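# Move bottle TB from refrigerator bin to bench, shut door

## Task

Find the bottle marked with the letters TB among the four bottles in the bin inside the refrigerator. Lift it out and set it upright on the bench, leave the other three upright in the refrigerator, and close the refrigerator door. If no bottle carries TB, take none out: close the door and press the CALL key on the operator panel until it latches down. A wrong call cannot be reversed.

## Robot and tools

Robot: two UR-type arms, left_arm and right_arm, each with a 2F-140 gripper, each riding its own carriage (left_rail, right_rail) on one floor track running along y at x = 0. left_rail is always the one on the +y side; the names do not match image sides. Each arm base sits at x = 0, y = its carriage's position_m, z = 0.04 m, facing +x. left_arm's fingers are rigid; right_arm's fingers can fold, so a part held deep toward the palm may slip or get squeezed too hard; grip with the outer quarter of the pads, and don't press fingertips straight into a surface.

Frame: one scene frame fixed to the table. Table top z = 0, +z up, +x the way the arms face, +y to their left, y = 0 at the track's middle; the table starts at x = 0.17 m. end_effector_position (metres) is the point between closed pads; the fingertips reach about 33 mm past it (9 mm when fully open). Gripper +z is along the fingers, y is the closing direction. Reported poses can be off by a few centimetres.

execute_actions(actions, cameras): actions is a list holding one action (or empty, which just returns state plus all camera images). An action may have "rows" (1 to 15 rows, each applied for one 1/30 s step), "steps" (1 to 450, default 15, at least one per row), "until", and rail commands. Each row is a single list of 18 numbers in [-1, 1]: left_arm's shoulder pan, shoulder lift, elbow, wrist 1, wrist 2, wrist 3, then its gripper position, force_limit, speed; then the same nine for right_arm. Joint numbers are offsets, scaled so 1.0 = 2.222 rad, always measured from the Joint targets at the start of that action (not from the previous row), so resending an offset moves further. Gripper numbers are absolute commands: position +1 = 140 mm open, about -0.8 pads touch, -1 closes until blocked; force_limit -1 to +1 (roughly 14 N to 58 N pad force at slow close); speed -1 to +1 (about 30 to 250 mm/s). To leave a gripper alone, resend its last three numbers; a 0 is a real command. Joints beyond their ranges are refused or clipped ("joint sent to its limit"). Rails: {"left_rail": {"position_m": ..., "speed_m_s": ..., "acceleration_factor": ...}} sets an absolute track position (left_rail -0.8 to 1.5 m, right_rail -1.5 to 0.8 m), speed 0.01 to 1 m/s, factor 0.1 to 1; {"stop": true} brakes. Then wait with {"steps": n, "until": {"left_rail": {"position_status": ["!=", "moving"]}}}. Keep carriages at least 0.78 m apart. "until" reads only rail fields; {"all": {"status": "ended"}} and {"any": ...} also exist.

move(target, speed, blend, stop_force, zero, blocking, cameras): target is one 18-number row, or a list of up to 15 rows, laid out as above; joint numbers are offsets (same 2.222 rad scale) from the current Joint targets, every row in a list counted from those same targets. speed is rad/s of the joint with farthest to go, 0.01 to 3.14, default 0.5, one value or one per target. blend (rad) rounds corners in a list. stop_force (N, 3 to 120) ends an arm's path when the wrist sensor feels that much push; use it with slow speed for contacts, and leave it out when moving away from a contact. zero=false keeps the old sensor zero. blocking=false returns early; then use wait or stop before new rows. The result adds a move: line (done, off_target, held, fault, moving; limits=held if steps were withheld).

wait(seconds 0 to 10) lets time run. stop brakes a running move (not rails). zoom_image(camera, region [x0,y0,x1,y1], max 504x504 pixels) enlarges the latest image of cam_high, cam_low, cam_bench_left, cam_bench_mid, cam_bench_right, cam_left_wrist or cam_right_wrist (all 672x504). zero_wrist_force(arm) re-zeroes a wrist sensor. read_manual gives licence text only. finished_scene ends the scene irreversibly; the result must hold without the robot.

Results: Joint positions and Joint velocities per arm (rail in m first, then six joints in rad); Joint targets in the same order (the base for offsets); joint torques, motor temperatures, wrist force and torque in the gripper's own axes; end-effector pose and velocities; Tool commands; gripper object_status (0 moving, 1 blocked while opening, 2 blocked while closing = likely holding, 3 reached target or pads met) and position_measured in counts (3 open, 230 pads touching); rail position_m, position_status (moving, done, contact_stop, time_out, stopped, stopped_with_arm, stopped_for_other_arm, stopped_for_other_carriage) and position_answer (taken/not_taken). "joint command not followed" means the clearance check trimmed a command.

Avoid: anything falling off the table or onto the track, dropping or releasing moving parts, hard impacts, and contact between the two arms (can end the scene). About 150 N on an arm, or joint torque at its limit (136 N m big joints, 25.4 N m wrists), causes a 10 s fault stop; targets just past a firm contact can trigger it. Hot motors (70 °C warning, 85 °C stop) come from holding loads or straining. Don't hold heavy parts off-centre or twist stiff things. Let a carriage arrive before precise arm work.

Each tool is called after ">>>" as name(argument=value, ...), one argument or row to a line, values as JSON.

## Session

>>> execute_actions(
  actions=[],
)

Scene clock: 0.00 s.
left_arm: end_effector_position=(+0.3456, +1.2044, +0.5800) position_measured=3 object_status=3 end_effector_quat_wxyz=(+0.000, +0.000, +1.000, +0.000) | right_arm: end_effector_position=(+0.3456, -1.3176, +0.5800) position_measured=3 object_status=3 end_effector_quat_wxyz=(+0.000, +0.000, +1.000, +0.000)
Joint positions: left_arm=[1.177 -0.316 -1.725 0.971 -0.816 -1.571 -0.316] | right_arm=[-1.345 -0.316 -1.725 0.971 -0.816 -1.571 -0.316]
Joint velocities: within noise
Joint torques (N m): no reading
Motor temperatures (°C): left_arm=[35 27 35 32 36 37] | right_arm=[33 40 36 39 46 36]
Wrist force (N): no reading
Wrist torque (N m): no reading
Wrist force, peak (N): no reading
Joint targets: left_arm=[1.177 -0.316 -1.725 0.971 -0.816 -1.571 -0.316] | right_arm=[-1.345 -0.316 -1.725 0.971 -0.816 -1.571 -0.316]
Tool commands: left_gripper/position=+1.0 left_gripper/force_limit=+1.0 left_gripper/speed=+1.0 right_gripper/position=+1.0 right_gripper/force_limit=+1.0 right_gripper/speed=+1.0
left_rail: position_m=1.177 position_status=done
right_rail: position_m=-1.345 position_status=done

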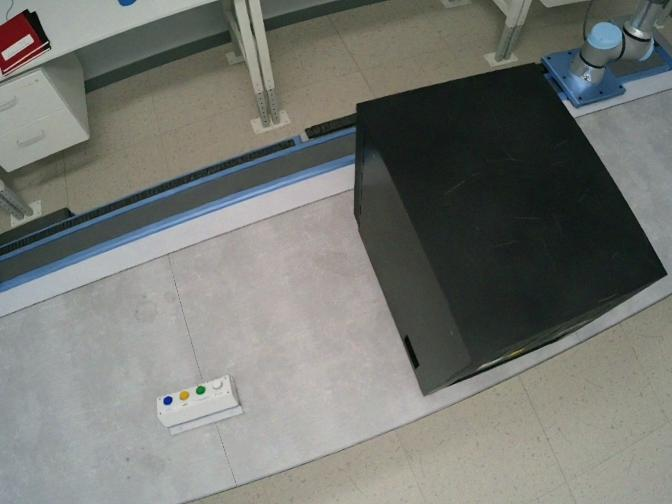

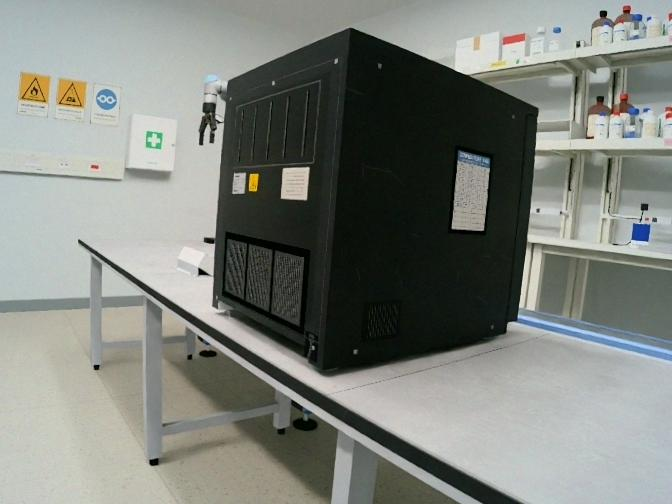

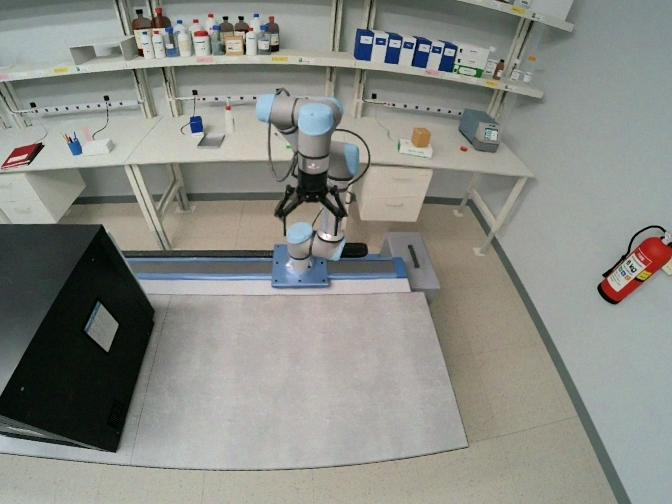

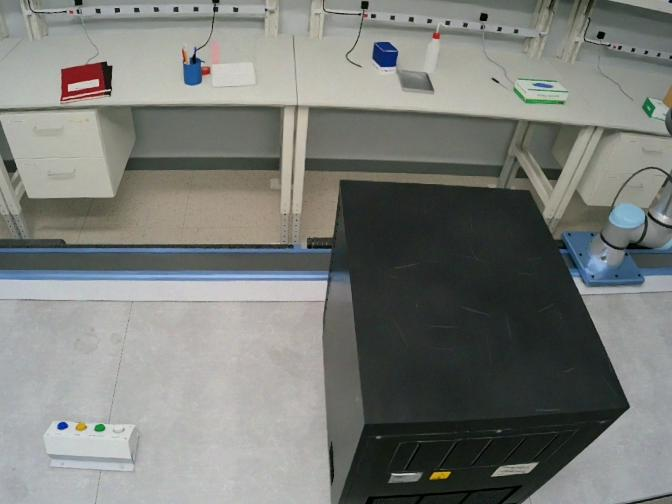

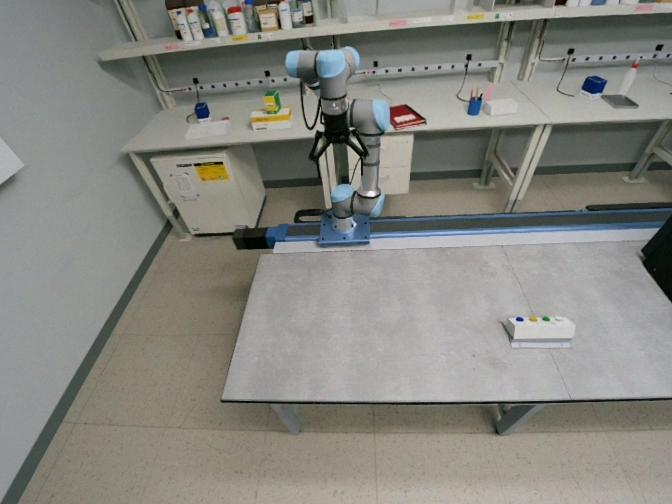

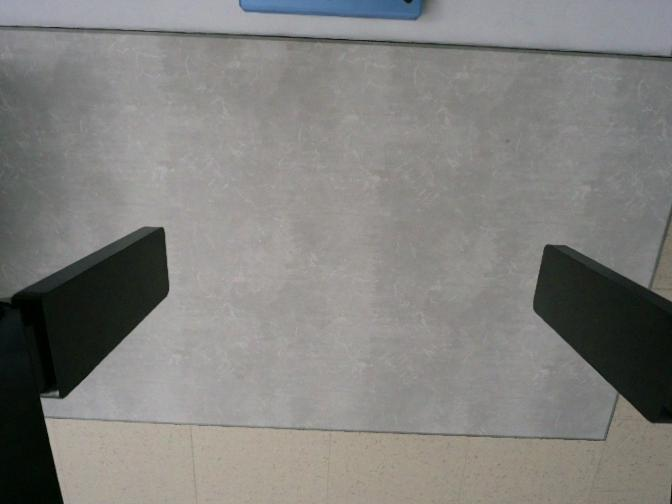

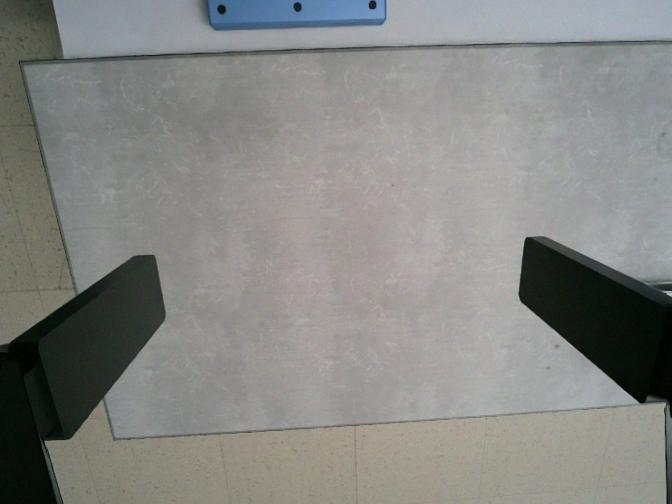

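>>> move(
  target=[0,0,0,0,0,0,1,1,1,0.997,0.0321,0.2225,0.452,-0.9905,0.1422,1,1,1],
  speed=1.0,
)

>>> execute_actions(
  actions=[
    {"right_rail":{"position_m":-0.75,"speed_m_s":0.5},"steps":150,"until":{"right_rail":{"position_status":["!=","moving"]}}},
  ],
  cameras=["cam_right_wrist"],
)

Scene clock: 8.27 s.
left_arm: end_effector_position=(+0.3456, +1.2044, +0.5800) position_measured=3 object_status=3 end_effector_quat_wxyz=(+0.000, +0.000, +1.000, +0.000) | right_arm: end_effector_position=(+0.2753, -1.2888, +0.6124) position_measured=3 object_status=3 end_effector_quat_wxyz=(-0.191, -0.476, +0.705, -0.490)
Joint positions: left_arm=[1.177 -0.316 -1.725 0.971 -0.816 -1.571 -0.316] | right_arm=[-1.345 0.644 -1.694 1.187 -0.378 -2.525 -0.178]
Joint torques (N m): left_arm=[-0.69 -11.95 -20.25 -2.73 0.15 0.12] | right_arm=[-7.3 -20.32 -29.73 -3.6 0.74 -1.47]
Wrist force (N): left_arm=[-0.2 -0.1 0.2] | right_arm=[1.5 -2.7 1.0]
Wrist torque (N m): left_arm=[-0.03 0.04 0.00] | right_arm=[-0.36 -0.22 0.05]
Wrist force, peak (N): left_arm=[-0.2 -0.4 0.0] | right_arm=[2.4 -2.1 -5.7]
Joint targets: left_arm=[1.177 -0.316 -1.725 0.971 -0.816 -1.571 -0.316] | right_arm=[-1.345 0.644 -1.694 1.187 -0.378 -2.525 -0.178]
left_rail: position_m=1.177 position_status=done
right_rail: position_m=-1.345 position_status=done
move: held (right_arm; a check stopped the path); limits=held; right_arm: the shoulder pan is farthest, 1.255 rad from its target
joint command not followed: on one or more control steps a check withheld the commanded joint targets of the right arm, and it was not sent them on those steps.
cause: the commanded joint targets, or the way to them, would bring two parts of the arm too close to each other (its gripper and another part of the arm, with joints 5 (wrist 1) to 7 (wrist 3) between them, 12 mm apart when it was first held).

Scene clock: 10.53 s.
left_arm: end_effector_position=(+0.3456, +1.2044, +0.5800) position_measured=3 object_status=3 end_effector_quat_wxyz=(+0.000, +0.000, +1.000, +0.000) | right_arm: end_effector_position=(+0.2753, -0.6940, +0.6123) position_measured=3 object_status=3 end_effector_quat_wxyz=(-0.191, -0.476, +0.706, -0.490)
Joint positions: left_arm=[1.177 -0.316 -1.725 0.971 -0.816 -1.571 -0.316] | right_arm=[-0.75 0.644 -1.694 1.187 -0.378 -2.525 -0.178]
Joint torques (N m): left_arm=[-0.9 -12.08 -20.24 -2.72 0.19 0.15] | right_arm=[-6.15 -14.21 -22.03 -2.54 -0.22 -1.34]
Wrist force (N): left_arm=[-0.1 -0.2 0.1] | right_arm=[1.6 -2.6 1.1]
Wrist torque (N m): left_arm=[-0.05 0.02 0.00] | right_arm=[-0.34 -0.25 0.05]
Wrist force, peak (N): left_arm=[-0.3 -0.2 -0.1] | right_arm=[2.4 -2.9 2.0]
Joint targets: left_arm=[1.177 -0.316 -1.725 0.971 -0.816 -1.571 -0.316] | right_arm=[-0.750 0.644 -1.694 1.187 -0.378 -2.525 -0.178]
Tool commands: left_gripper/position=+1.0 left_gripper/force_limit=+1.0 left_gripper/speed=+1.0 right_gripper/position=+1.0 right_gripper/force_limit=+1.0 right_gripper/speed=+1.0
left_rail: position_m=1.177 position_status=done
right_rail: position_m=-0.750 speed_m_s=0.50 position_status=done
camera_calibration:
cam_right_wrist: T_world_to_cam=[[-0.848305, 0.125976, -0.514304, 0.63685], [0.438024, 0.712687, -0.547917, 0.727207], [0.297513, -0.690078, -0.659756, -0.0135922], [0, 0, 0, 1]] pos_world=[0.225753, -0.607878, 0.717016]
Images, in order (width x height): cam_right_wrist 672x504.

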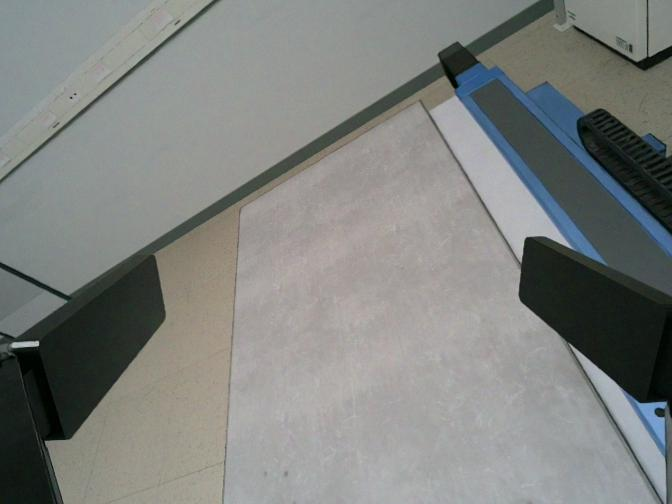

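>>> move(
  target=[
    [0,0,0,0,0,0,1,1,1, 0.3,0.0,0.0,0.0,0.95,0.0801,1,1,1],
    [0,0,0,0,0,0,1,1,1, 0.5653,0.018,0.125,0.2549,1.0,0.0801,1,1,1],
  ],
  speed=1.0,
  blend=0.2,
)

>>> move(
  target=[0,0,0,0,0,0,1,1,1,0,0,0,0,0.99,0,1,1,1],
  speed=1.0,
  cameras=["cam_right_wrist"],
)

Scene clock: 15.20 s.
left_arm: end_effector_position=(+0.3456, +1.2044, +0.5800) position_measured=3 object_status=3 end_effector_quat_wxyz=(+0.000, +0.000, +1.000, +0.000) | right_arm: end_effector_position=(-0.4903, -0.6456, +0.6001) position_measured=3 object_status=3 end_effector_quat_wxyz=(+0.672, +0.220, -0.672, +0.219)
Joint positions: left_arm=[1.177 -0.316 -1.725 0.971 -0.816 -1.571 -0.316] | right_arm=[-0.75 1.9 -1.654 1.464 0.188 -0.303 0]
Joint torques (N m): left_arm=[-0.27 -12.27 -20.57 -2.75 0.23 0.05] | right_arm=[11.12 -7.7 -11.23 3.47 2.54 1.46]
Wrist force (N): left_arm=[-0.2 -0.2 0.0] | right_arm=[1.8 -2.4 2.1]
Wrist torque (N m): left_arm=[-0.04 0.04 0.00] | right_arm=[-0.32 -0.29 0.00]
Wrist force, peak (N): left_arm=[-0.3 -0.2 -0.2] | right_arm=[0.8 -3.5 4.6]
Joint targets: left_arm=[1.177 -0.316 -1.725 0.971 -0.816 -1.571 -0.316] | right_arm=[-0.750 1.900 -1.654 1.465 0.188 -0.303 0.000]
left_rail: position_m=1.177 position_status=done
right_rail: position_m=-0.750 speed_m_s=0.50 position_status=done
move: done

Scene clock: 18.23 s.
left_arm: end_effector_position=(+0.3456, +1.2044, +0.5800) position_measured=3 object_status=3 end_effector_quat_wxyz=(+0.000, +0.000, +1.000, +0.000) | right_arm: end_effector_position=(-0.2402, -0.1508, +0.6005) position_measured=3 object_status=3 end_effector_quat_wxyz=(+0.501, -0.499, -0.500, -0.499)
Joint positions: left_arm=[1.177 -0.316 -1.725 0.971 -0.816 -1.571 -0.316] | right_arm=[-0.75 1.9 -1.654 1.465 0.188 1.897 0]
Joint torques (N m): left_arm=[-1.34 -12.4 -19.8 -2.62 0.17 0.06] | right_arm=[7.93 -12.55 -14.09 0.52 2.62 1.37]
Wrist force (N): left_arm=[-0.2 0.1 0.1] | right_arm=[1.8 -2.6 2.0]
Wrist torque (N m): left_arm=[0.01 0.03 0.00] | right_arm=[-0.37 -0.31 0.02]
Wrist force, peak (N): left_arm=[-0.2 -0.3 0.2] | right_arm=[1.8 -3.4 2.3]
Joint targets: left_arm=[1.177 -0.316 -1.725 0.971 -0.816 -1.571 -0.316] | right_arm=[-0.750 1.900 -1.654 1.465 0.188 1.897 0.000]
left_rail: position_m=1.177 position_status=done
right_rail: position_m=-0.750 speed_m_s=0.50 position_status=done
move: done
camera_calibration:
cam_right_wrist: T_world_to_cam=[[0.998391, -0.0431642, -0.0367767, 0.256383], [-0.0477274, -0.289392, -0.95602, 0.536652], [0.030623, 0.956237, -0.290986, 0.469553], [0, 0, 0, 1]] pos_world=[-0.244736, -0.282635, 0.659112]
Images, in order (width x height): cam_right_wrist 672x504.

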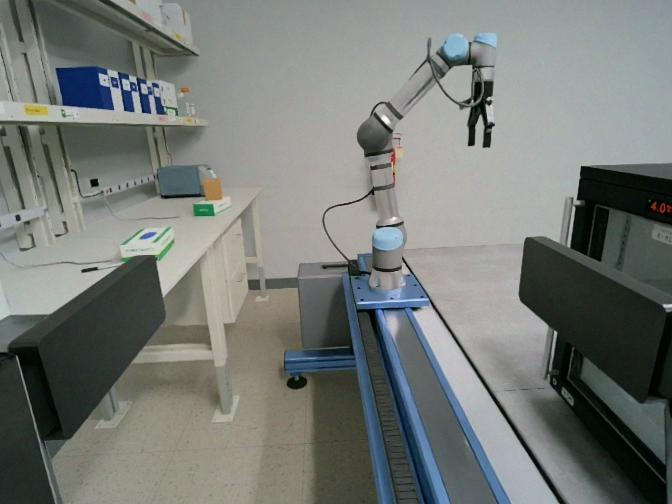

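>>> move(
  target=[0,0,0,0,0,0,1,1,1,0,0,0,0,0.3,0,1,1,1],
  speed=1.0,
  cameras=["cam_right_wrist"],
)

>>> zoom_image(
  camera="cam_right_wrist",
  region=[252, 126, 588, 378],
)

Scene clock: 20.20 s.
left_arm: end_effector_position=(+0.3456, +1.2044, +0.5800) position_measured=3 object_status=3 end_effector_quat_wxyz=(+0.000, +0.000, +1.000, +0.000) | right_arm: end_effector_position=(-0.0477, -0.2168, +0.6004) position_measured=3 object_status=3 end_effector_quat_wxyz=(-0.310, +0.636, +0.309, +0.636)
Joint positions: left_arm=[1.177 -0.316 -1.725 0.971 -0.816 -1.571 -0.316] | right_arm=[-0.75 1.9 -1.654 1.465 0.188 2.563 0]
Joint torques (N m): left_arm=[-0.55 -12.52 -19.84 -2.69 0.05 0.26] | right_arm=[7.87 -13.1 -14.58 0.16 2.57 1.35]
Wrist force (N): left_arm=[-0.1 0.0 0.0] | right_arm=[1.7 -2.7 1.9]
Wrist torque (N m): left_arm=[0.01 0.01 0.00] | right_arm=[-0.39 -0.27 0.02]
Wrist force, peak (N): left_arm=[-0.3 -0.3 0.1] | right_arm=[1.6 -3.4 2.3]
Joint targets: left_arm=[1.177 -0.316 -1.725 0.971 -0.816 -1.571 -0.316] | right_arm=[-0.750 1.900 -1.654 1.465 0.188 2.564 0.000]
left_rail: position_m=1.177 position_status=done
right_rail: position_m=-0.750 speed_m_s=0.50 position_status=done
move: done
camera_calibration:
cam_right_wrist: T_world_to_cam=[[0.757935, -0.651269, -0.0371844, -0.0817198], [-0.217005, -0.19797, -0.955885, 0.538272], [0.615177, 0.732568, -0.291377, 0.506295], [0, 0, 0, 1]] pos_world=[-0.132715, -0.317555, 0.659011]
Images, in order (width x height): cam_right_wrist 672x504.

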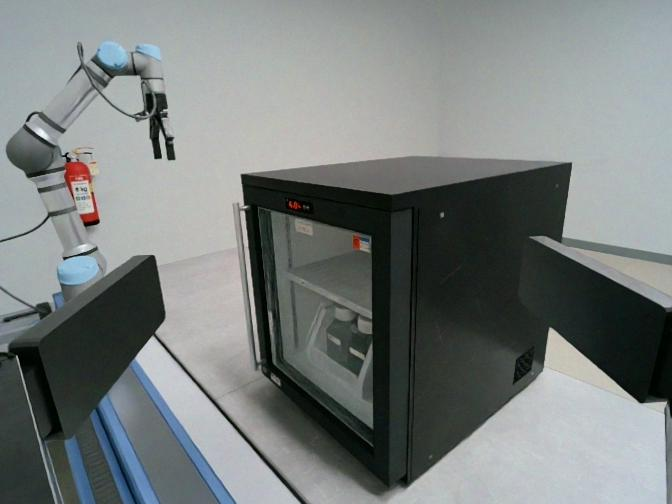

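Scaled by 1.500 from the camera's 672x504 image, which has a finer 960x720 frame.

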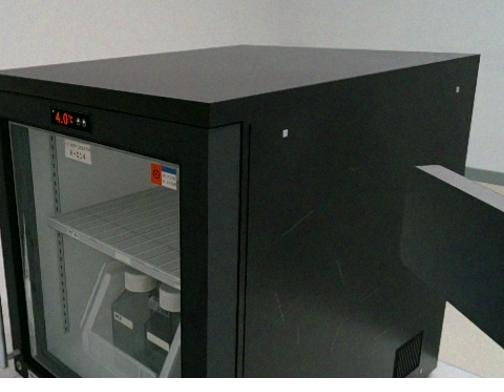

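>>> zoom_image(
  camera="cam_right_wrist",
  region=[232, 170, 432, 430],
)

Scaled by 1.938 from the camera's 672x504 image, which has a finer 960x720 frame.

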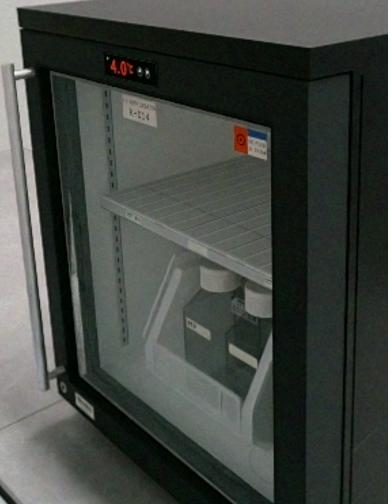

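>>> execute_actions(
  actions=[
    {"left_rail":{"position_m":1.25,"speed_m_s":0.5},"steps":60,"until":{"left_rail":{"position_status":["!=","moving"]}}},
  ],
)

>>> move(
  target=[-0.25,0.08,0.25,0.06,0.95,0.1422,-0.2,-1,-1,0,0,0,0,0,0,1,1,1],
  speed=1.0,
)

>>> move(
  target=[-0.1514,0.0528,0.2288,0.035,0.627,0,-0.2,-1,-1,0,0,0,0,0,0,1,1,1],
  speed=1.0,
  cameras=["cam_left_wrist","cam_right_wrist"],
)

Scene clock: 26.77 s.
left_arm: end_effector_position=(+0.3456, +1.2772, +0.5800) position_measured=3 object_status=3 end_effector_quat_wxyz=(+0.000, +0.000, +1.000, +0.000) | right_arm: end_effector_position=(-0.0476, -0.2169, +0.6004) position_measured=3 object_status=3 end_effector_quat_wxyz=(-0.310, +0.636, +0.309, +0.636)
Joint positions: left_arm=[1.25 -0.316 -1.725 0.971 -0.816 -1.571 -0.316] | right_arm=[-0.75 1.9 -1.654 1.465 0.188 2.564 0]
Joint torques (N m): left_arm=[-0.82 -12.81 -20.31 -2.73 0.08 0.14] | right_arm=[6.26 -16.52 -21.63 -3.5 2.48 1.15]
Wrist force (N): left_arm=[-0.1 0.0 -0.1] | right_arm=[1.7 -2.6 2.0]
Wrist torque (N m): left_arm=[0.00 0.03 0.00] | right_arm=[-0.37 -0.28 0.02]
Wrist force, peak (N): left_arm=[-0.2 -1.3 0.0] | right_arm=[1.8 -2.9 2.3]
Joint targets: left_arm=[1.250 -0.316 -1.725 0.971 -0.816 -1.571 -0.316] | right_arm=[-0.750 1.900 -1.654 1.465 0.188 2.564 0.000]
Tool commands: left_gripper/position=+1.0 left_gripper/force_limit=+1.0 left_gripper/speed=+1.0 right_gripper/position=+1.0 right_gripper/force_limit=+1.0 right_gripper/speed=+1.0
left_rail: position_m=1.250 speed_m_s=0.50 position_status=done
right_rail: position_m=-0.750 speed_m_s=0.50 position_status=done

Scene clock: 30.13 s.
left_arm: end_effector_position=(+0.6850, +1.0572, +0.6634) position_measured=154 object_status=0 end_effector_quat_wxyz=(+0.146, +0.520, +0.251, +0.803) | right_arm: end_effector_position=(-0.0476, -0.2169, +0.6004) position_measured=3 object_status=3 end_effector_quat_wxyz=(-0.310, +0.636, +0.309, +0.636)
Joint positions: left_arm=[1.25 -0.871 -1.547 1.526 -0.683 0.54 0] | right_arm=[-0.75 1.9 -1.654 1.465 0.188 2.564 0]
Joint torques (N m): left_arm=[-9.33 -14.05 -12.32 -0.36 4.31 2.44] | right_arm=[6.02 -18.49 -26.55 -3.42 2.46 1.13]
Wrist force (N): left_arm=[0.2 -0.8 1.9] | right_arm=[1.6 -2.5 2.0]
Wrist torque (N m): left_arm=[-0.35 -0.02 0.05] | right_arm=[-0.34 -0.27 0.02]
Wrist force, peak (N): left_arm=[0.1 -0.4 2.3] | right_arm=[1.8 -2.9 2.0]
Joint targets: left_arm=[1.250 -0.871 -1.547 1.526 -0.683 0.540 0.000] | right_arm=[-0.750 1.900 -1.654 1.465 0.188 2.564 0.000]
left_rail: position_m=1.250 speed_m_s=0.50 position_status=done
right_rail: position_m=-0.750 speed_m_s=0.50 position_status=done
move: done

Scene clock: 32.37 s.
left_arm: end_effector_position=(+0.2606, +0.6287, +0.3011) position_measured=154 object_status=3 end_effector_quat_wxyz=(+0.500, +0.500, -0.500, +0.500) | right_arm: end_effector_position=(-0.0476, -0.2169, +0.6004) position_measured=3 object_status=3 end_effector_quat_wxyz=(-0.310, +0.636, +0.309, +0.636)
Joint positions: left_arm=[1.25 -1.208 -1.43 2.034 -0.605 1.933 0] | right_arm=[-0.75 1.9 -1.654 1.465 0.188 2.564 0]
Joint torques (N m): left_arm=[-8.86 -14.56 -7.69 0.14 2.99 2.47] | right_arm=[5.22 -20.06 -28.73 -3.41 2.48 1.04]
Wrist force (N): left_arm=[0.4 -1.2 2.2] | right_arm=[1.7 -2.5 2.3]
Wrist torque (N m): left_arm=[-0.29 0.02 0.06] | right_arm=[-0.34 -0.28 0.02]
Wrist force, peak (N): left_arm=[2.0 -1.7 2.9] | right_arm=[1.9 -2.8 1.9]
Joint targets: left_arm=[1.250 -1.208 -1.430 2.034 -0.605 1.933 0.000] | right_arm=[-0.750 1.900 -1.654 1.465 0.188 2.564 0.000]
left_rail: position_m=1.250 speed_m_s=0.50 position_status=done
right_rail: position_m=-0.750 speed_m_s=0.50 position_status=done
move: done
camera_calibration:
cam_left_wrist: T_world_to_cam=[[-0.999638, 0.00268474, 0.0267638, 0.257445], [-0.0248439, 0.289222, -0.95694, 0.121836], [-0.0103098, -0.957258, -0.289051, 0.833603], [0, 0, 0, 1]] pos_world=[0.268973, 0.762045, 0.350653]
cam_right_wrist: T_world_to_cam=[[0.757817, -0.651401, -0.037277, -0.0818577], [-0.21711, -0.197878, -0.955881, 0.538286], [0.615285, 0.732476, -0.291381, 0.506294], [0, 0, 0, 1]] pos_world=[-0.132615, -0.317656, 0.65901]
Images, in order (width x height): cam_left_wrist 672x504, cam_right_wrist 672x504.

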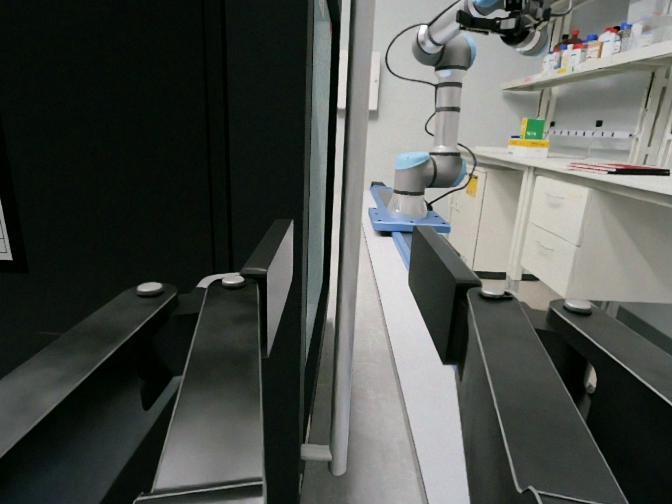

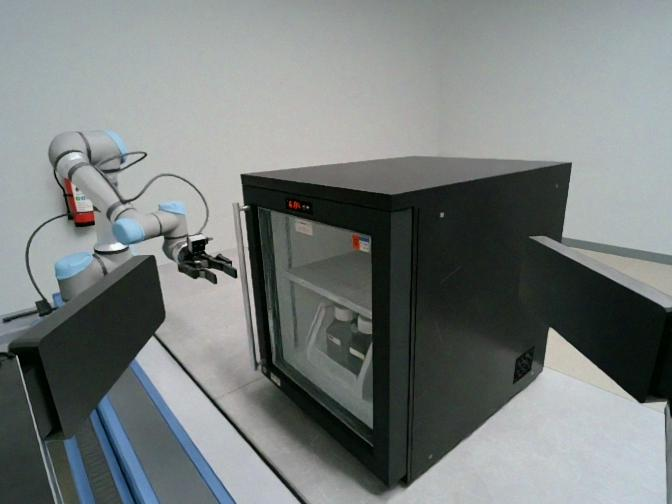

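>>> move(
  target=[-0.0137,-0.008,0.010,-0.0016,-0.0135,0,-0.372,-1,-1,0,0,0,0,0,0,1,1,1],
)

>>> execute_actions(
  actions=[
    {"left_rail":{"position_m":1.155,"speed_m_s":0.1},"steps":90,"until":{"left_rail":{"position_status":["!=","moving"]}}},
  ],
  cameras=["cam_left_wrist"],
)

Scene clock: 34.87 s.
left_arm: end_effector_position=(+0.2481, +0.6290, +0.3003) position_measured=176 object_status=3 end_effector_quat_wxyz=(+0.500, +0.500, -0.500, +0.500) | right_arm: end_effector_position=(-0.0476, -0.2169, +0.6004) position_measured=3 object_status=3 end_effector_quat_wxyz=(-0.310, +0.636, +0.309, +0.636)
Joint positions: left_arm=[1.25 -1.238 -1.448 2.056 -0.609 1.903 0] | right_arm=[-0.75 1.9 -1.654 1.465 0.188 2.564 0]
Joint torques (N m): left_arm=[-9.26 -37.83 -6.33 -4.6 -2.76 2.39] | right_arm=[4.48 -21.34 -31.22 -3.38 2.38 0.96]
Wrist force (N): left_arm=[0.7 -1.1 2.1] | right_arm=[1.6 -2.6 2.1]
Wrist torque (N m): left_arm=[-0.27 -0.04 0.08] | right_arm=[-0.37 -0.26 0.02]
Wrist force, peak (N): left_arm=[0.6 -1.3 2.3] | right_arm=[1.8 -2.8 2.2]
Joint targets: left_arm=[1.250 -1.238 -1.448 2.057 -0.609 1.903 0.000] | right_arm=[-0.750 1.900 -1.654 1.465 0.188 2.564 0.000]
left_rail: position_m=1.250 speed_m_s=0.50 position_status=done
right_rail: position_m=-0.750 speed_m_s=0.50 position_status=done
move: done

Scene clock: 36.27 s.
left_arm: end_effector_position=(+0.2480, +0.5340, +0.3003) position_measured=176 object_status=3 end_effector_quat_wxyz=(+0.500, +0.500, -0.500, +0.500) | right_arm: end_effector_position=(-0.0476, -0.2169, +0.6004) position_measured=3 object_status=3 end_effector_quat_wxyz=(-0.310, +0.636, +0.309, +0.636)
Joint positions: left_arm=[1.155 -1.238 -1.448 2.057 -0.609 1.903 0] | right_arm=[-0.75 1.9 -1.654 1.465 0.188 2.564 0]
Joint torques (N m): left_arm=[-4.29 -35.8 -9.88 -3.46 -2.6 2.25] | right_arm=[4.16 -22.13 -31.7 -3.4 2.37 0.98]
Wrist force (N): left_arm=[0.5 -1.1 2.2] | right_arm=[1.8 -2.8 2.0]
Wrist torque (N m): left_arm=[-0.28 -0.02 0.07] | right_arm=[-0.41 -0.29 0.02]
Wrist force, peak (N): left_arm=[0.5 -1.0 3.4] | right_arm=[1.6 -2.8 2.3]
Joint targets: left_arm=[1.155 -1.238 -1.448 2.057 -0.609 1.903 0.000] | right_arm=[-0.750 1.900 -1.654 1.465 0.188 2.564 0.000]
Tool commands: left_gripper/position=-0.372 left_gripper/force_limit=-1.0 left_gripper/speed=-1.0 right_gripper/position=+1.0 right_gripper/force_limit=+1.0 right_gripper/speed=+1.0
left_rail: position_m=1.155 speed_m_s=0.10 position_status=done
right_rail: position_m=-0.750 speed_m_s=0.50 position_status=done
camera_calibration:
cam_left_wrist: T_world_to_cam=[[-0.999627, 0.00339371, 0.027099, 0.244624], [-0.024949, 0.290148, -0.956656, 0.147676], [-0.0111093, -0.956976, -0.289956, 0.742886], [0, 0, 0, 1]] pos_world=[0.25647, 0.667245, 0.35005]
Images, in order (width x height): cam_left_wrist 672x504.

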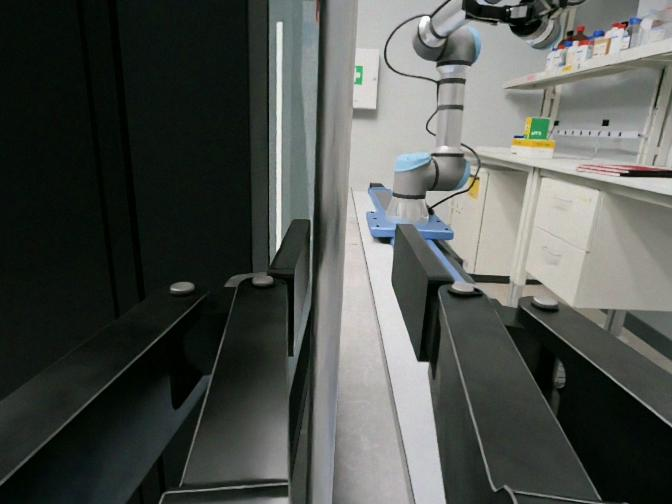

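>>> move(
  target=[0.0034,0.002,-0.0025,0.0004,0.0034,0,-0.372,-1,-1,0,0,0,0,0,0,1,1,1],
)

>>> execute_actions(
  actions=[
    {"left_rail":{"position_m":1.115,"speed_m_s":0.06},"steps":90,"until":{"left_rail":{"position_status":["!=","moving"]}}},
  ],
  cameras=["cam_left_wrist"],
)

Scene clock: 38.10 s.
left_arm: end_effector_position=(+0.2509, +0.5339, +0.3005) position_measured=176 object_status=3 end_effector_quat_wxyz=(+0.500, +0.500, -0.500, +0.500) | right_arm: end_effector_position=(-0.0476, -0.2169, +0.6004) position_measured=3 object_status=3 end_effector_quat_wxyz=(-0.310, +0.636, +0.309, +0.636)
Joint positions: left_arm=[1.155 -1.231 -1.444 2.051 -0.608 1.91 0] | right_arm=[-0.75 1.9 -1.654 1.465 0.188 2.564 0]
Joint torques (N m): left_arm=[6.31 -13.66 -35.34 0.01 2.59 2.18] | right_arm=[4.16 -23.46 -31.49 -3.29 2.41 0.95]
Wrist force (N): left_arm=[0.6 -0.9 2.3] | right_arm=[1.5 -2.6 1.9]
Wrist torque (N m): left_arm=[-0.22 -0.03 0.07] | right_arm=[-0.36 -0.24 0.02]
Wrist force, peak (N): left_arm=[0.6 -1.0 2.3] | right_arm=[1.8 -2.9 2.3]
Joint targets: left_arm=[1.155 -1.231 -1.443 2.051 -0.608 1.911 0.000] | right_arm=[-0.750 1.900 -1.654 1.465 0.188 2.564 0.000]
left_rail: position_m=1.155 speed_m_s=0.10 position_status=done
right_rail: position_m=-0.750 speed_m_s=0.50 position_status=done
move: done

Scene clock: 39.13 s.
left_arm: end_effector_position=(+0.2511, +0.4939, +0.3005) position_measured=176 object_status=3 end_effector_quat_wxyz=(+0.500, +0.500, -0.500, +0.500) | right_arm: end_effector_position=(-0.0476, -0.2169, +0.6004) position_measured=3 object_status=3 end_effector_quat_wxyz=(-0.310, +0.636, +0.309, +0.636)
Joint positions: left_arm=[1.115 -1.231 -1.443 2.051 -0.608 1.911 0] | right_arm=[-0.75 1.9 -1.654 1.465 0.188 2.564 0]
Joint torques (N m): left_arm=[5.69 -17.3 -35.55 -0.59 2.79 2.06] | right_arm=[3.37 -23.3 -31.81 -3.35 2.41 0.83]
Wrist force (N): left_arm=[0.5 -1.1 2.1] | right_arm=[1.7 -2.7 2.0]
Wrist torque (N m): left_arm=[-0.27 0.00 0.07] | right_arm=[-0.39 -0.29 0.02]
Wrist force, peak (N): left_arm=[0.5 -1.2 3.1] | right_arm=[1.8 -2.7 2.2]
Joint targets: left_arm=[1.115 -1.231 -1.443 2.051 -0.608 1.911 0.000] | right_arm=[-0.750 1.900 -1.654 1.465 0.188 2.564 0.000]
Tool commands: left_gripper/position=-0.372 left_gripper/force_limit=-1.0 left_gripper/speed=-1.0 right_gripper/position=+1.0 right_gripper/force_limit=+1.0 right_gripper/speed=+1.0
left_rail: position_m=1.115 speed_m_s=0.06 position_status=done
right_rail: position_m=-0.750 speed_m_s=0.50 position_status=done
camera_calibration:
cam_left_wrist: T_world_to_cam=[[-0.99963, 0.00342686, 0.0270009, 0.247871], [-0.024847, 0.290029, -0.956695, 0.159547], [-0.0111095, -0.957012, -0.289836, 0.704555], [0, 0, 0, 1]] pos_world=[0.25957, 0.627145, 0.350151]
Images, in order (width x height): cam_left_wrist 672x504.

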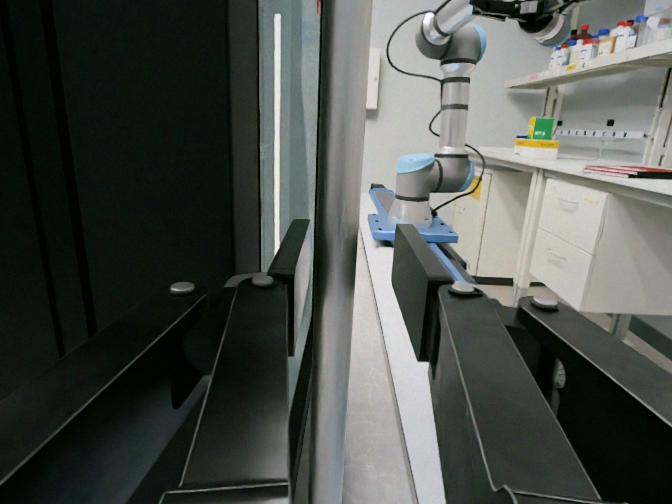

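>>> execute_actions(
  actions=[
    {"rows":[[0,0,0,0,0,0,-1,-1,-1,0,0,0,0,0,0,1,1,1]],"steps":60},
  ],
  cameras=["cam_left_wrist"],
)

Scene clock: 41.70 s.
left_arm: end_effector_position=(+0.2511, +0.4938, +0.3005) position_measured=209 object_status=2 end_effector_quat_wxyz=(+0.500, +0.500, -0.500, +0.500) | right_arm: end_effector_position=(-0.0476, -0.2169, +0.6004) position_measured=3 object_status=3 end_effector_quat_wxyz=(-0.310, +0.636, +0.309, +0.636)
Joint positions: left_arm=[1.115 -1.231 -1.443 2.051 -0.608 1.911 0] | right_arm=[-0.75 1.9 -1.654 1.465 0.188 2.564 0]
Joint torques (N m): left_arm=[-17.07 -34.21 -21.96 -1.67 8.21 2.11] | right_arm=[2.93 -24.02 -31.57 -3.3 2.45 0.72]
Wrist force (N): left_arm=[-4.6 -20.3 15.7] | right_arm=[1.6 -2.7 1.9]
Wrist torque (N m): left_arm=[-0.51 0.16 0.02] | right_arm=[-0.39 -0.27 0.02]
Wrist force, peak (N): left_arm=[-4.7 -21.2 18.2] | right_arm=[1.9 -2.8 2.1]
Joint targets: left_arm=[1.115 -1.231 -1.443 2.051 -0.608 1.911 0.000] | right_arm=[-0.750 1.900 -1.654 1.465 0.188 2.564 0.000]
left_rail: position_m=1.115 speed_m_s=0.06 position_status=done
right_rail: position_m=-0.750 speed_m_s=0.50 position_status=done
camera_calibration:
cam_left_wrist: T_world_to_cam=[[-0.999631, 0.00333394, 0.0269717, 0.24794], [-0.024847, 0.289935, -0.956724, 0.159616], [-0.0110097, -0.95704, -0.289745, 0.704515], [0, 0, 0, 1]] pos_world=[0.259571, 0.627145, 0.350151]
Images, in order (width x height): cam_left_wrist 672x504.

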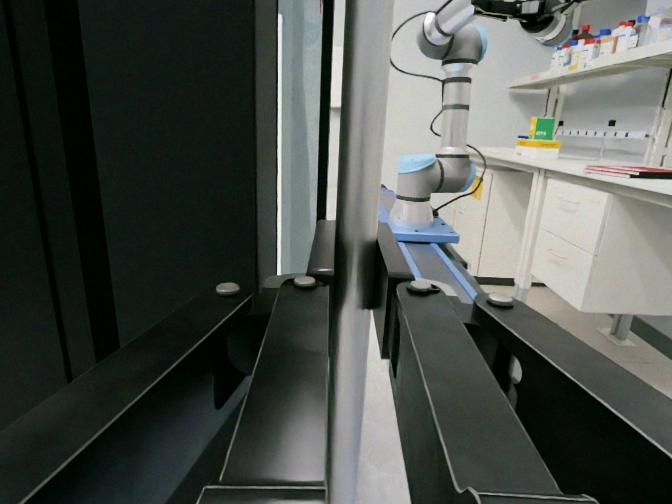

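>>> move(
  target=[
    [-0.1667,-0.0510,0.0558,-0.0048,-0.2455,0,-1,-1,-1,0,0,0,0,0,0,1,1,1],
    [-0.3172,-0.0293,0.0331,-0.0037,-0.4745,0,-1,-1,-1,0,0,0,0,0,0,1,1,1],
    [-0.4032,0.0493,-0.0611,0.0117,-0.6391,0,-1,-1,-1,0,0,0,0,0,0,1,1,1],
  ],
  speed=0.25,
  blend=0.05,
  stop_force=60,
  cameras=["cam_left_wrist","cam_right_wrist"],
)

Scene clock: 52.23 s.
left_arm: end_effector_position=(+0.0434, +0.4122, +0.3006) position_measured=209 object_status=2 end_effector_quat_wxyz=(+0.353, +0.612, -0.353, +0.612) | right_arm: end_effector_position=(-0.0476, -0.2169, +0.6004) position_measured=3 object_status=3 end_effector_quat_wxyz=(-0.310, +0.636, +0.309, +0.636)
Joint positions: left_arm=[1.115 -2.127 -1.334 1.915 -0.582 0.491 0] | right_arm=[-0.75 1.9 -1.654 1.465 0.188 2.564 0]
Joint torques (N m): left_arm=[-21.08 -14.46 -28.67 3.31 -1.3 1.69] | right_arm=[0.96 -24.12 -31.34 -3.12 2.34 0.51]
Wrist force (N): left_arm=[10.6 -6.0 33.2] | right_arm=[1.7 -2.7 2.0]
Wrist torque (N m): left_arm=[-0.47 -0.49 0.09] | right_arm=[-0.38 -0.28 0.02]
Wrist force, peak (N): left_arm=[-19.5 -6.0 31.9] | right_arm=[1.8 -2.8 2.3]
Joint targets: left_arm=[1.115 -2.127 -1.334 1.915 -0.582 0.491 0.000] | right_arm=[-0.750 1.900 -1.654 1.465 0.188 2.564 0.000]
left_rail: position_m=1.115 speed_m_s=0.06 position_status=done
right_rail: position_m=-0.750 speed_m_s=0.50 position_status=done
move: done
camera_calibration:
cam_left_wrist: T_world_to_cam=[[-0.86715, -0.497298, 0.027285, 0.241005], [-0.166848, 0.238445, -0.956716, 0.205699], [0.469267, -0.834169, -0.289741, 0.552669], [0, 0, 0, 1]] pos_world=[-0.0160413, 0.531823, 0.350351]
cam_right_wrist: T_world_to_cam=[[0.757817, -0.651401, -0.037277, -0.0818577], [-0.21711, -0.197878, -0.955881, 0.538286], [0.615285, 0.732476, -0.291381, 0.506294], [0, 0, 0, 1]] pos_world=[-0.132615, -0.317656, 0.65901]
Images, in order (width x height): cam_left_wrist 672x504, cam_right_wrist 672x504.

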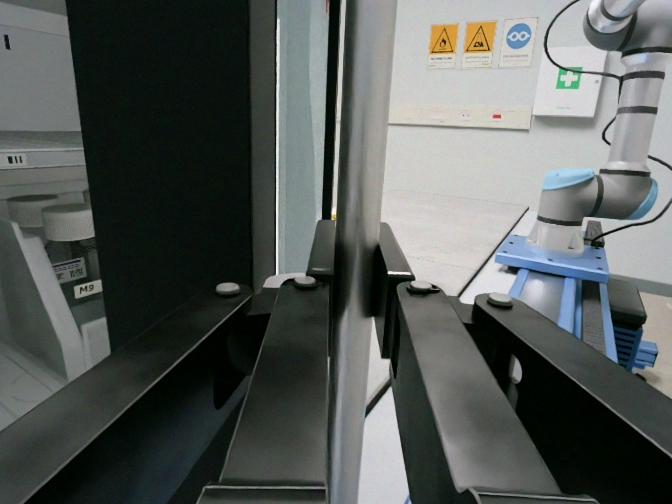

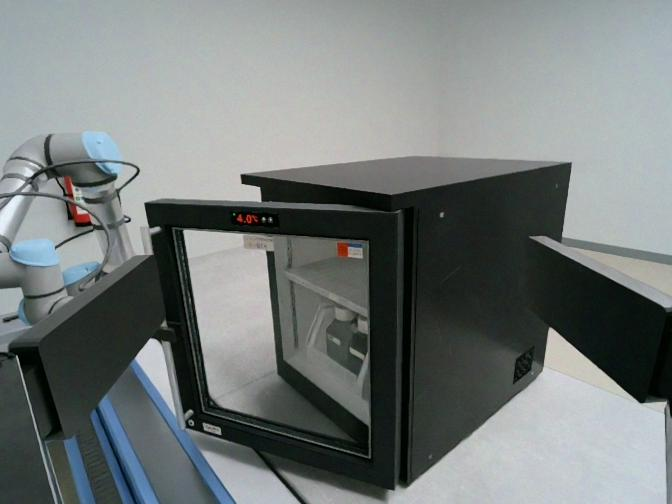

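>>> zoom_image(
  camera="cam_left_wrist",
  region=[0, 120, 130, 400],
)

>>> move(
  target=[0,0,0,0,0,0,-0.3,-1,-1,0,0,0,0,0,0,1,1,1],
)

>>> move(
  target=[-0.0718,-0.0468,0.0586,-0.0113,-0.0718,0,-0.3,-1,-1,0,0,0,0,0,0,1,1,1],
  speed=0.3,
  cameras=["cam_left_wrist"],
)

>>> zoom_image(
  camera="cam_left_wrist",
  region=[0, 120, 200, 400],
)

Scaled by 1.800 from the camera's 672x504 image, which has a finer 960x720 frame.

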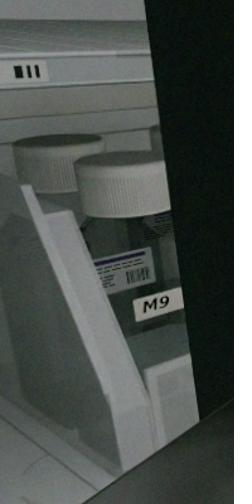

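Scene clock: 55.10 s.
left_arm: end_effector_position=(+0.0434, +0.4122, +0.3006) position_measured=167 object_status=0 end_effector_quat_wxyz=(+0.353, +0.612, -0.353, +0.612) | right_arm: end_effector_position=(-0.0476, -0.2169, +0.6004) position_measured=3 object_status=3 end_effector_quat_wxyz=(-0.310, +0.636, +0.309, +0.636)
Joint positions: left_arm=[1.115 -2.127 -1.334 1.915 -0.582 0.491 0] | right_arm=[-0.75 1.9 -1.654 1.465 0.188 2.564 0]
Joint torques (N m): left_arm=[4.45 -34.8 -28.68 -3.35 -0.4 1.54] | right_arm=[0.29 -23.56 -31.56 -3.02 2.42 0.39]
Wrist force (N): left_arm=[0.8 -3.2 3.6] | right_arm=[1.7 -2.5 2.0]
Wrist torque (N m): left_arm=[-0.39 -0.12 0.05] | right_arm=[-0.34 -0.27 0.02]
Wrist force, peak (N): left_arm=[10.6 -5.7 33.5] | right_arm=[2.0 -2.8 2.0]
Joint targets: left_arm=[1.115 -2.127 -1.334 1.915 -0.582 0.491 0.000] | right_arm=[-0.750 1.900 -1.654 1.465 0.188 2.564 0.000]
left_rail: position_m=1.115 speed_m_s=0.06 position_status=done
right_rail: position_m=-0.750 speed_m_s=0.50 position_status=done
move: done

Scene clock: 56.23 s.
left_arm: end_effector_position=(+0.0083, +0.4726, +0.3001) position_measured=167 object_status=3 end_effector_quat_wxyz=(+0.353, +0.612, -0.354, +0.613) | right_arm: end_effector_position=(-0.0476, -0.2169, +0.6004) position_measured=3 object_status=3 end_effector_quat_wxyz=(-0.310, +0.636, +0.309, +0.636)
Joint positions: left_arm=[1.115 -2.286 -1.438 2.045 -0.607 0.331 0] | right_arm=[-0.75 1.9 -1.654 1.465 0.188 2.564 0]
Joint torques (N m): left_arm=[-8.52 -35.73 -5.92 -3.17 -2.55 1.44] | right_arm=[-0.19 -23.48 -31.43 -3.04 2.35 0.36]
Wrist force (N): left_arm=[0.4 -1.3 2.3] | right_arm=[1.7 -2.6 1.9]
Wrist torque (N m): left_arm=[-0.31 0.02 0.11] | right_arm=[-0.37 -0.27 0.02]
Wrist force, peak (N): left_arm=[-0.2 -4.0 4.9] | right_arm=[1.7 -2.8 2.2]
Joint targets: left_arm=[1.115 -2.286 -1.438 2.045 -0.607 0.331 0.000] | right_arm=[-0.750 1.900 -1.654 1.465 0.188 2.564 0.000]
left_rail: position_m=1.115 speed_m_s=0.06 position_status=done
right_rail: position_m=-0.750 speed_m_s=0.50 position_status=done
move: done
camera_calibration:
cam_left_wrist: T_world_to_cam=[[-0.867108, -0.497425, 0.0262869, 0.240997], [-0.166244, 0.239243, -0.956622, 0.184511], [0.469559, -0.833865, -0.290143, 0.619272], [0, 0, 0, 1]] pos_world=[-0.0511402, 0.592124, 0.34985]
Images, in order (width x height): cam_left_wrist 672x504.

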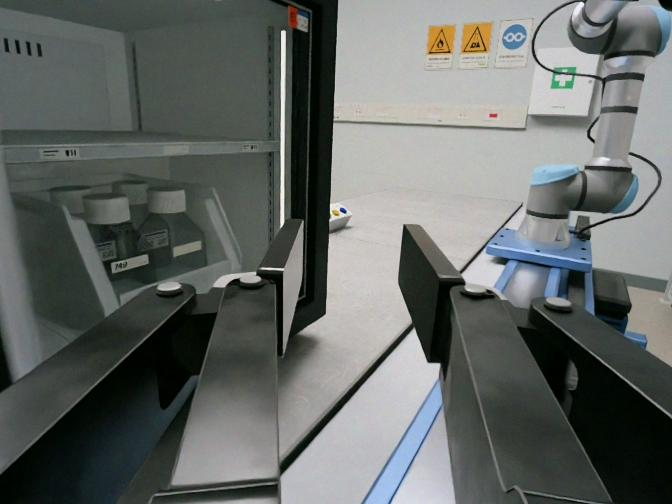

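Scaled by 1.800 from the camera's 672x504 image, which has a finer 960x720 frame.

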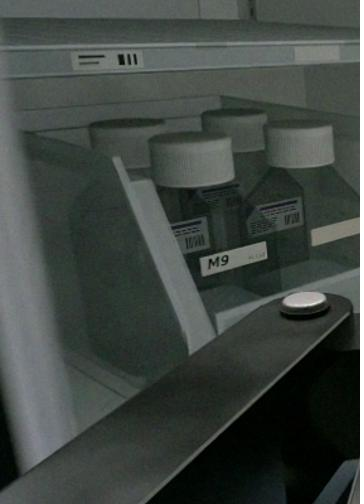

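>>> execute_actions(
  actions=[
    {"left_rail":{"position_m":1.32,"speed_m_s":0.3},"right_rail":{"position_m":-1.2,"speed_m_s":0.4},"steps":120,"until":{"all":{"status":"ended"}}},
  ],
)

>>> move(
  target=[0.4676,-0.0864,0.0906,-0.0042,0.7425,0,-0.8,-1,-1,0,0,0,0,0,0,1,1,1],
  speed=0.8,
)

>>> execute_actions(
  actions=[
    {"left_rail":{"position_m":1.12,"speed_m_s":0.2},"steps":120,"until":{"all":{"status":"ended"}}},
  ],
  cameras=["cam_left_wrist","cam_high"],
)

Scene clock: 62.33 s.
left_arm: end_effector_position=(+0.0082, +0.6777, +0.3001) position_measured=167 object_status=3 end_effector_quat_wxyz=(+0.353, +0.612, -0.354, +0.613) | right_arm: end_effector_position=(-0.0476, -0.6669, +0.6004) position_measured=3 object_status=3 end_effector_quat_wxyz=(-0.310, +0.636, +0.309, +0.636)
Joint positions: left_arm=[1.32 -2.286 -1.438 2.046 -0.607 0.331 0] | right_arm=[-1.2 1.9 -1.654 1.465 0.188 2.564 0]
Joint torques (N m): left_arm=[-4.62 -26.94 -17.12 -0.72 -2 1.19] | right_arm=[-1.01 -14.32 -30.95 -3.01 1.8 0.19]
Wrist force (N): left_arm=[0.4 -1.3 2.3] | right_arm=[1.7 -2.7 1.9]
Wrist torque (N m): left_arm=[-0.31 0.01 0.11] | right_arm=[-0.40 -0.28 0.02]
Wrist force, peak (N): left_arm=[0.4 -1.0 3.2] | right_arm=[1.5 -3.4 2.7]
Joint targets: left_arm=[1.320 -2.286 -1.438 2.045 -0.607 0.331 0.000] | right_arm=[-1.200 1.900 -1.654 1.465 0.188 2.564 0.000]
Tool commands: left_gripper/position=-0.3 left_gripper/force_limit=-1.0 left_gripper/speed=-1.0 right_gripper/position=+1.0 right_gripper/force_limit=+1.0 right_gripper/speed=+1.0
left_rail: position_m=1.320 speed_m_s=0.30 position_status=done
right_rail: position_m=-1.200 speed_m_s=0.40 position_status=done

Scene clock: 65.17 s.
left_arm: end_effector_position=(+0.1932, +0.7729, +0.2999) position_measured=229 object_status=3 end_effector_quat_wxyz=(+0.521, +0.478, -0.521, +0.478) | right_arm: end_effector_position=(-0.0476, -0.6669, +0.6004) position_measured=3 object_status=3 end_effector_quat_wxyz=(-0.310, +0.636, +0.309, +0.636)
Joint positions: left_arm=[1.32 -1.247 -1.63 2.247 -0.616 1.981 0] | right_arm=[-1.2 1.9 -1.654 1.465 0.188 2.564 0]
Joint torques (N m): left_arm=[6.75 -28.65 -7.62 -4.42 2.95 1.08] | right_arm=[-2.03 -10.26 -30.66 -2.98 0.91 0.25]
Wrist force (N): left_arm=[0.7 -1.2 1.6] | right_arm=[1.5 -2.7 1.9]
Wrist torque (N m): left_arm=[-0.29 -0.07 0.07] | right_arm=[-0.40 -0.24 0.02]
Wrist force, peak (N): left_arm=[0.9 -1.2 2.7] | right_arm=[1.6 -3.0 2.2]
Joint targets: left_arm=[1.320 -1.247 -1.630 2.247 -0.616 1.981 0.000] | right_arm=[-1.200 1.900 -1.654 1.465 0.188 2.564 0.000]
left_rail: position_m=1.320 speed_m_s=0.30 position_status=done
right_rail: position_m=-1.200 speed_m_s=0.40 position_status=done
move: done

Scene clock: 66.77 s.
left_arm: end_effector_position=(+0.1932, +0.5730, +0.2999) position_measured=229 object_status=3 end_effector_quat_wxyz=(+0.521, +0.478, -0.521, +0.478) | right_arm: end_effector_position=(-0.0476, -0.6669, +0.6004) position_measured=3 object_status=3 end_effector_quat_wxyz=(-0.310, +0.636, +0.309, +0.636)
Joint positions: left_arm=[1.12 -1.247 -1.63 2.247 -0.616 1.981 0] | right_arm=[-1.2 1.9 -1.654 1.465 0.188 2.564 0]
Joint torques (N m): left_arm=[2.63 -17.71 -19.02 -3.52 2.83 1.01] | right_arm=[-2.27 -10.02 -30.38 -2.98 0.74 0.21]
Wrist force (N): left_arm=[0.9 -1.3 1.8] | right_arm=[1.7 -2.6 2.1]
Wrist torque (N m): left_arm=[-0.31 -0.11 0.08] | right_arm=[-0.36 -0.29 0.01]
Wrist force, peak (N): left_arm=[0.9 -1.1 2.7] | right_arm=[1.6 -2.9 2.2]
Joint targets: left_arm=[1.120 -1.247 -1.630 2.247 -0.616 1.981 0.000] | right_arm=[-1.200 1.900 -1.654 1.465 0.188 2.564 0.000]
Tool commands: left_gripper/position=-0.8 left_gripper/force_limit=-1.0 left_gripper/speed=-1.0 right_gripper/position=+1.0 right_gripper/force_limit=+1.0 right_gripper/speed=+1.0
left_rail: position_m=1.120 speed_m_s=0.20 position_status=done
right_rail: position_m=-1.200 speed_m_s=0.40 position_status=done
camera_calibration:
cam_left_wrist: T_world_to_cam=[[-0.995578, 0.0898797, 0.0272998, 0.139291], [0.000118851, 0.291832, -0.95647, 0.128758], [-0.0939342, -0.952237, -0.290552, 0.792967], [0, 0, 0, 1]] pos_world=[0.213146, 0.704998, 0.349748]
Images, in order (width x height): cam_high 672x504, cam_left_wrist 672x504.

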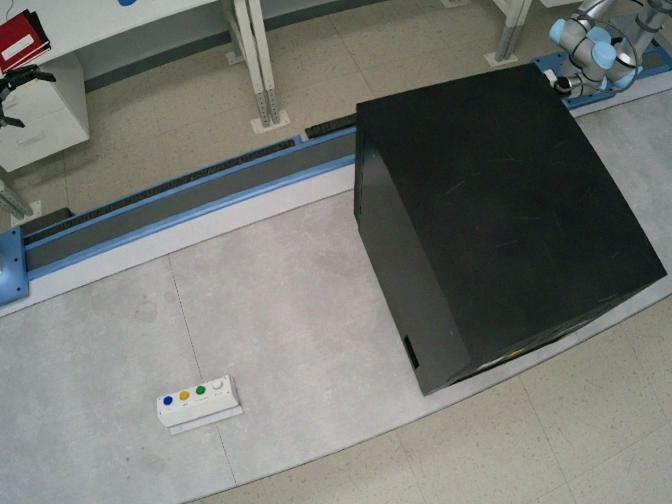

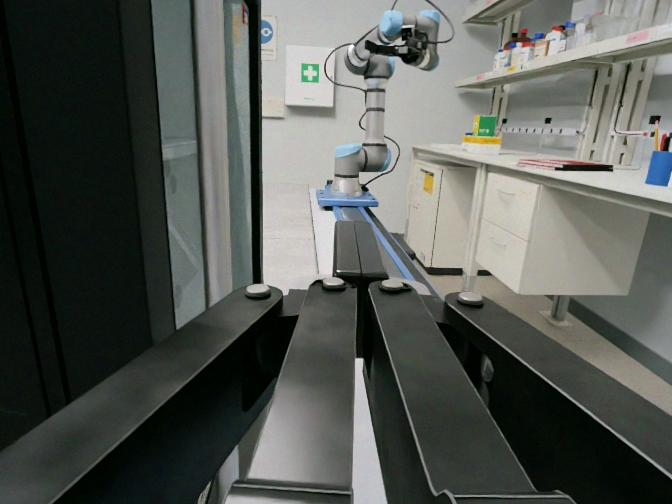

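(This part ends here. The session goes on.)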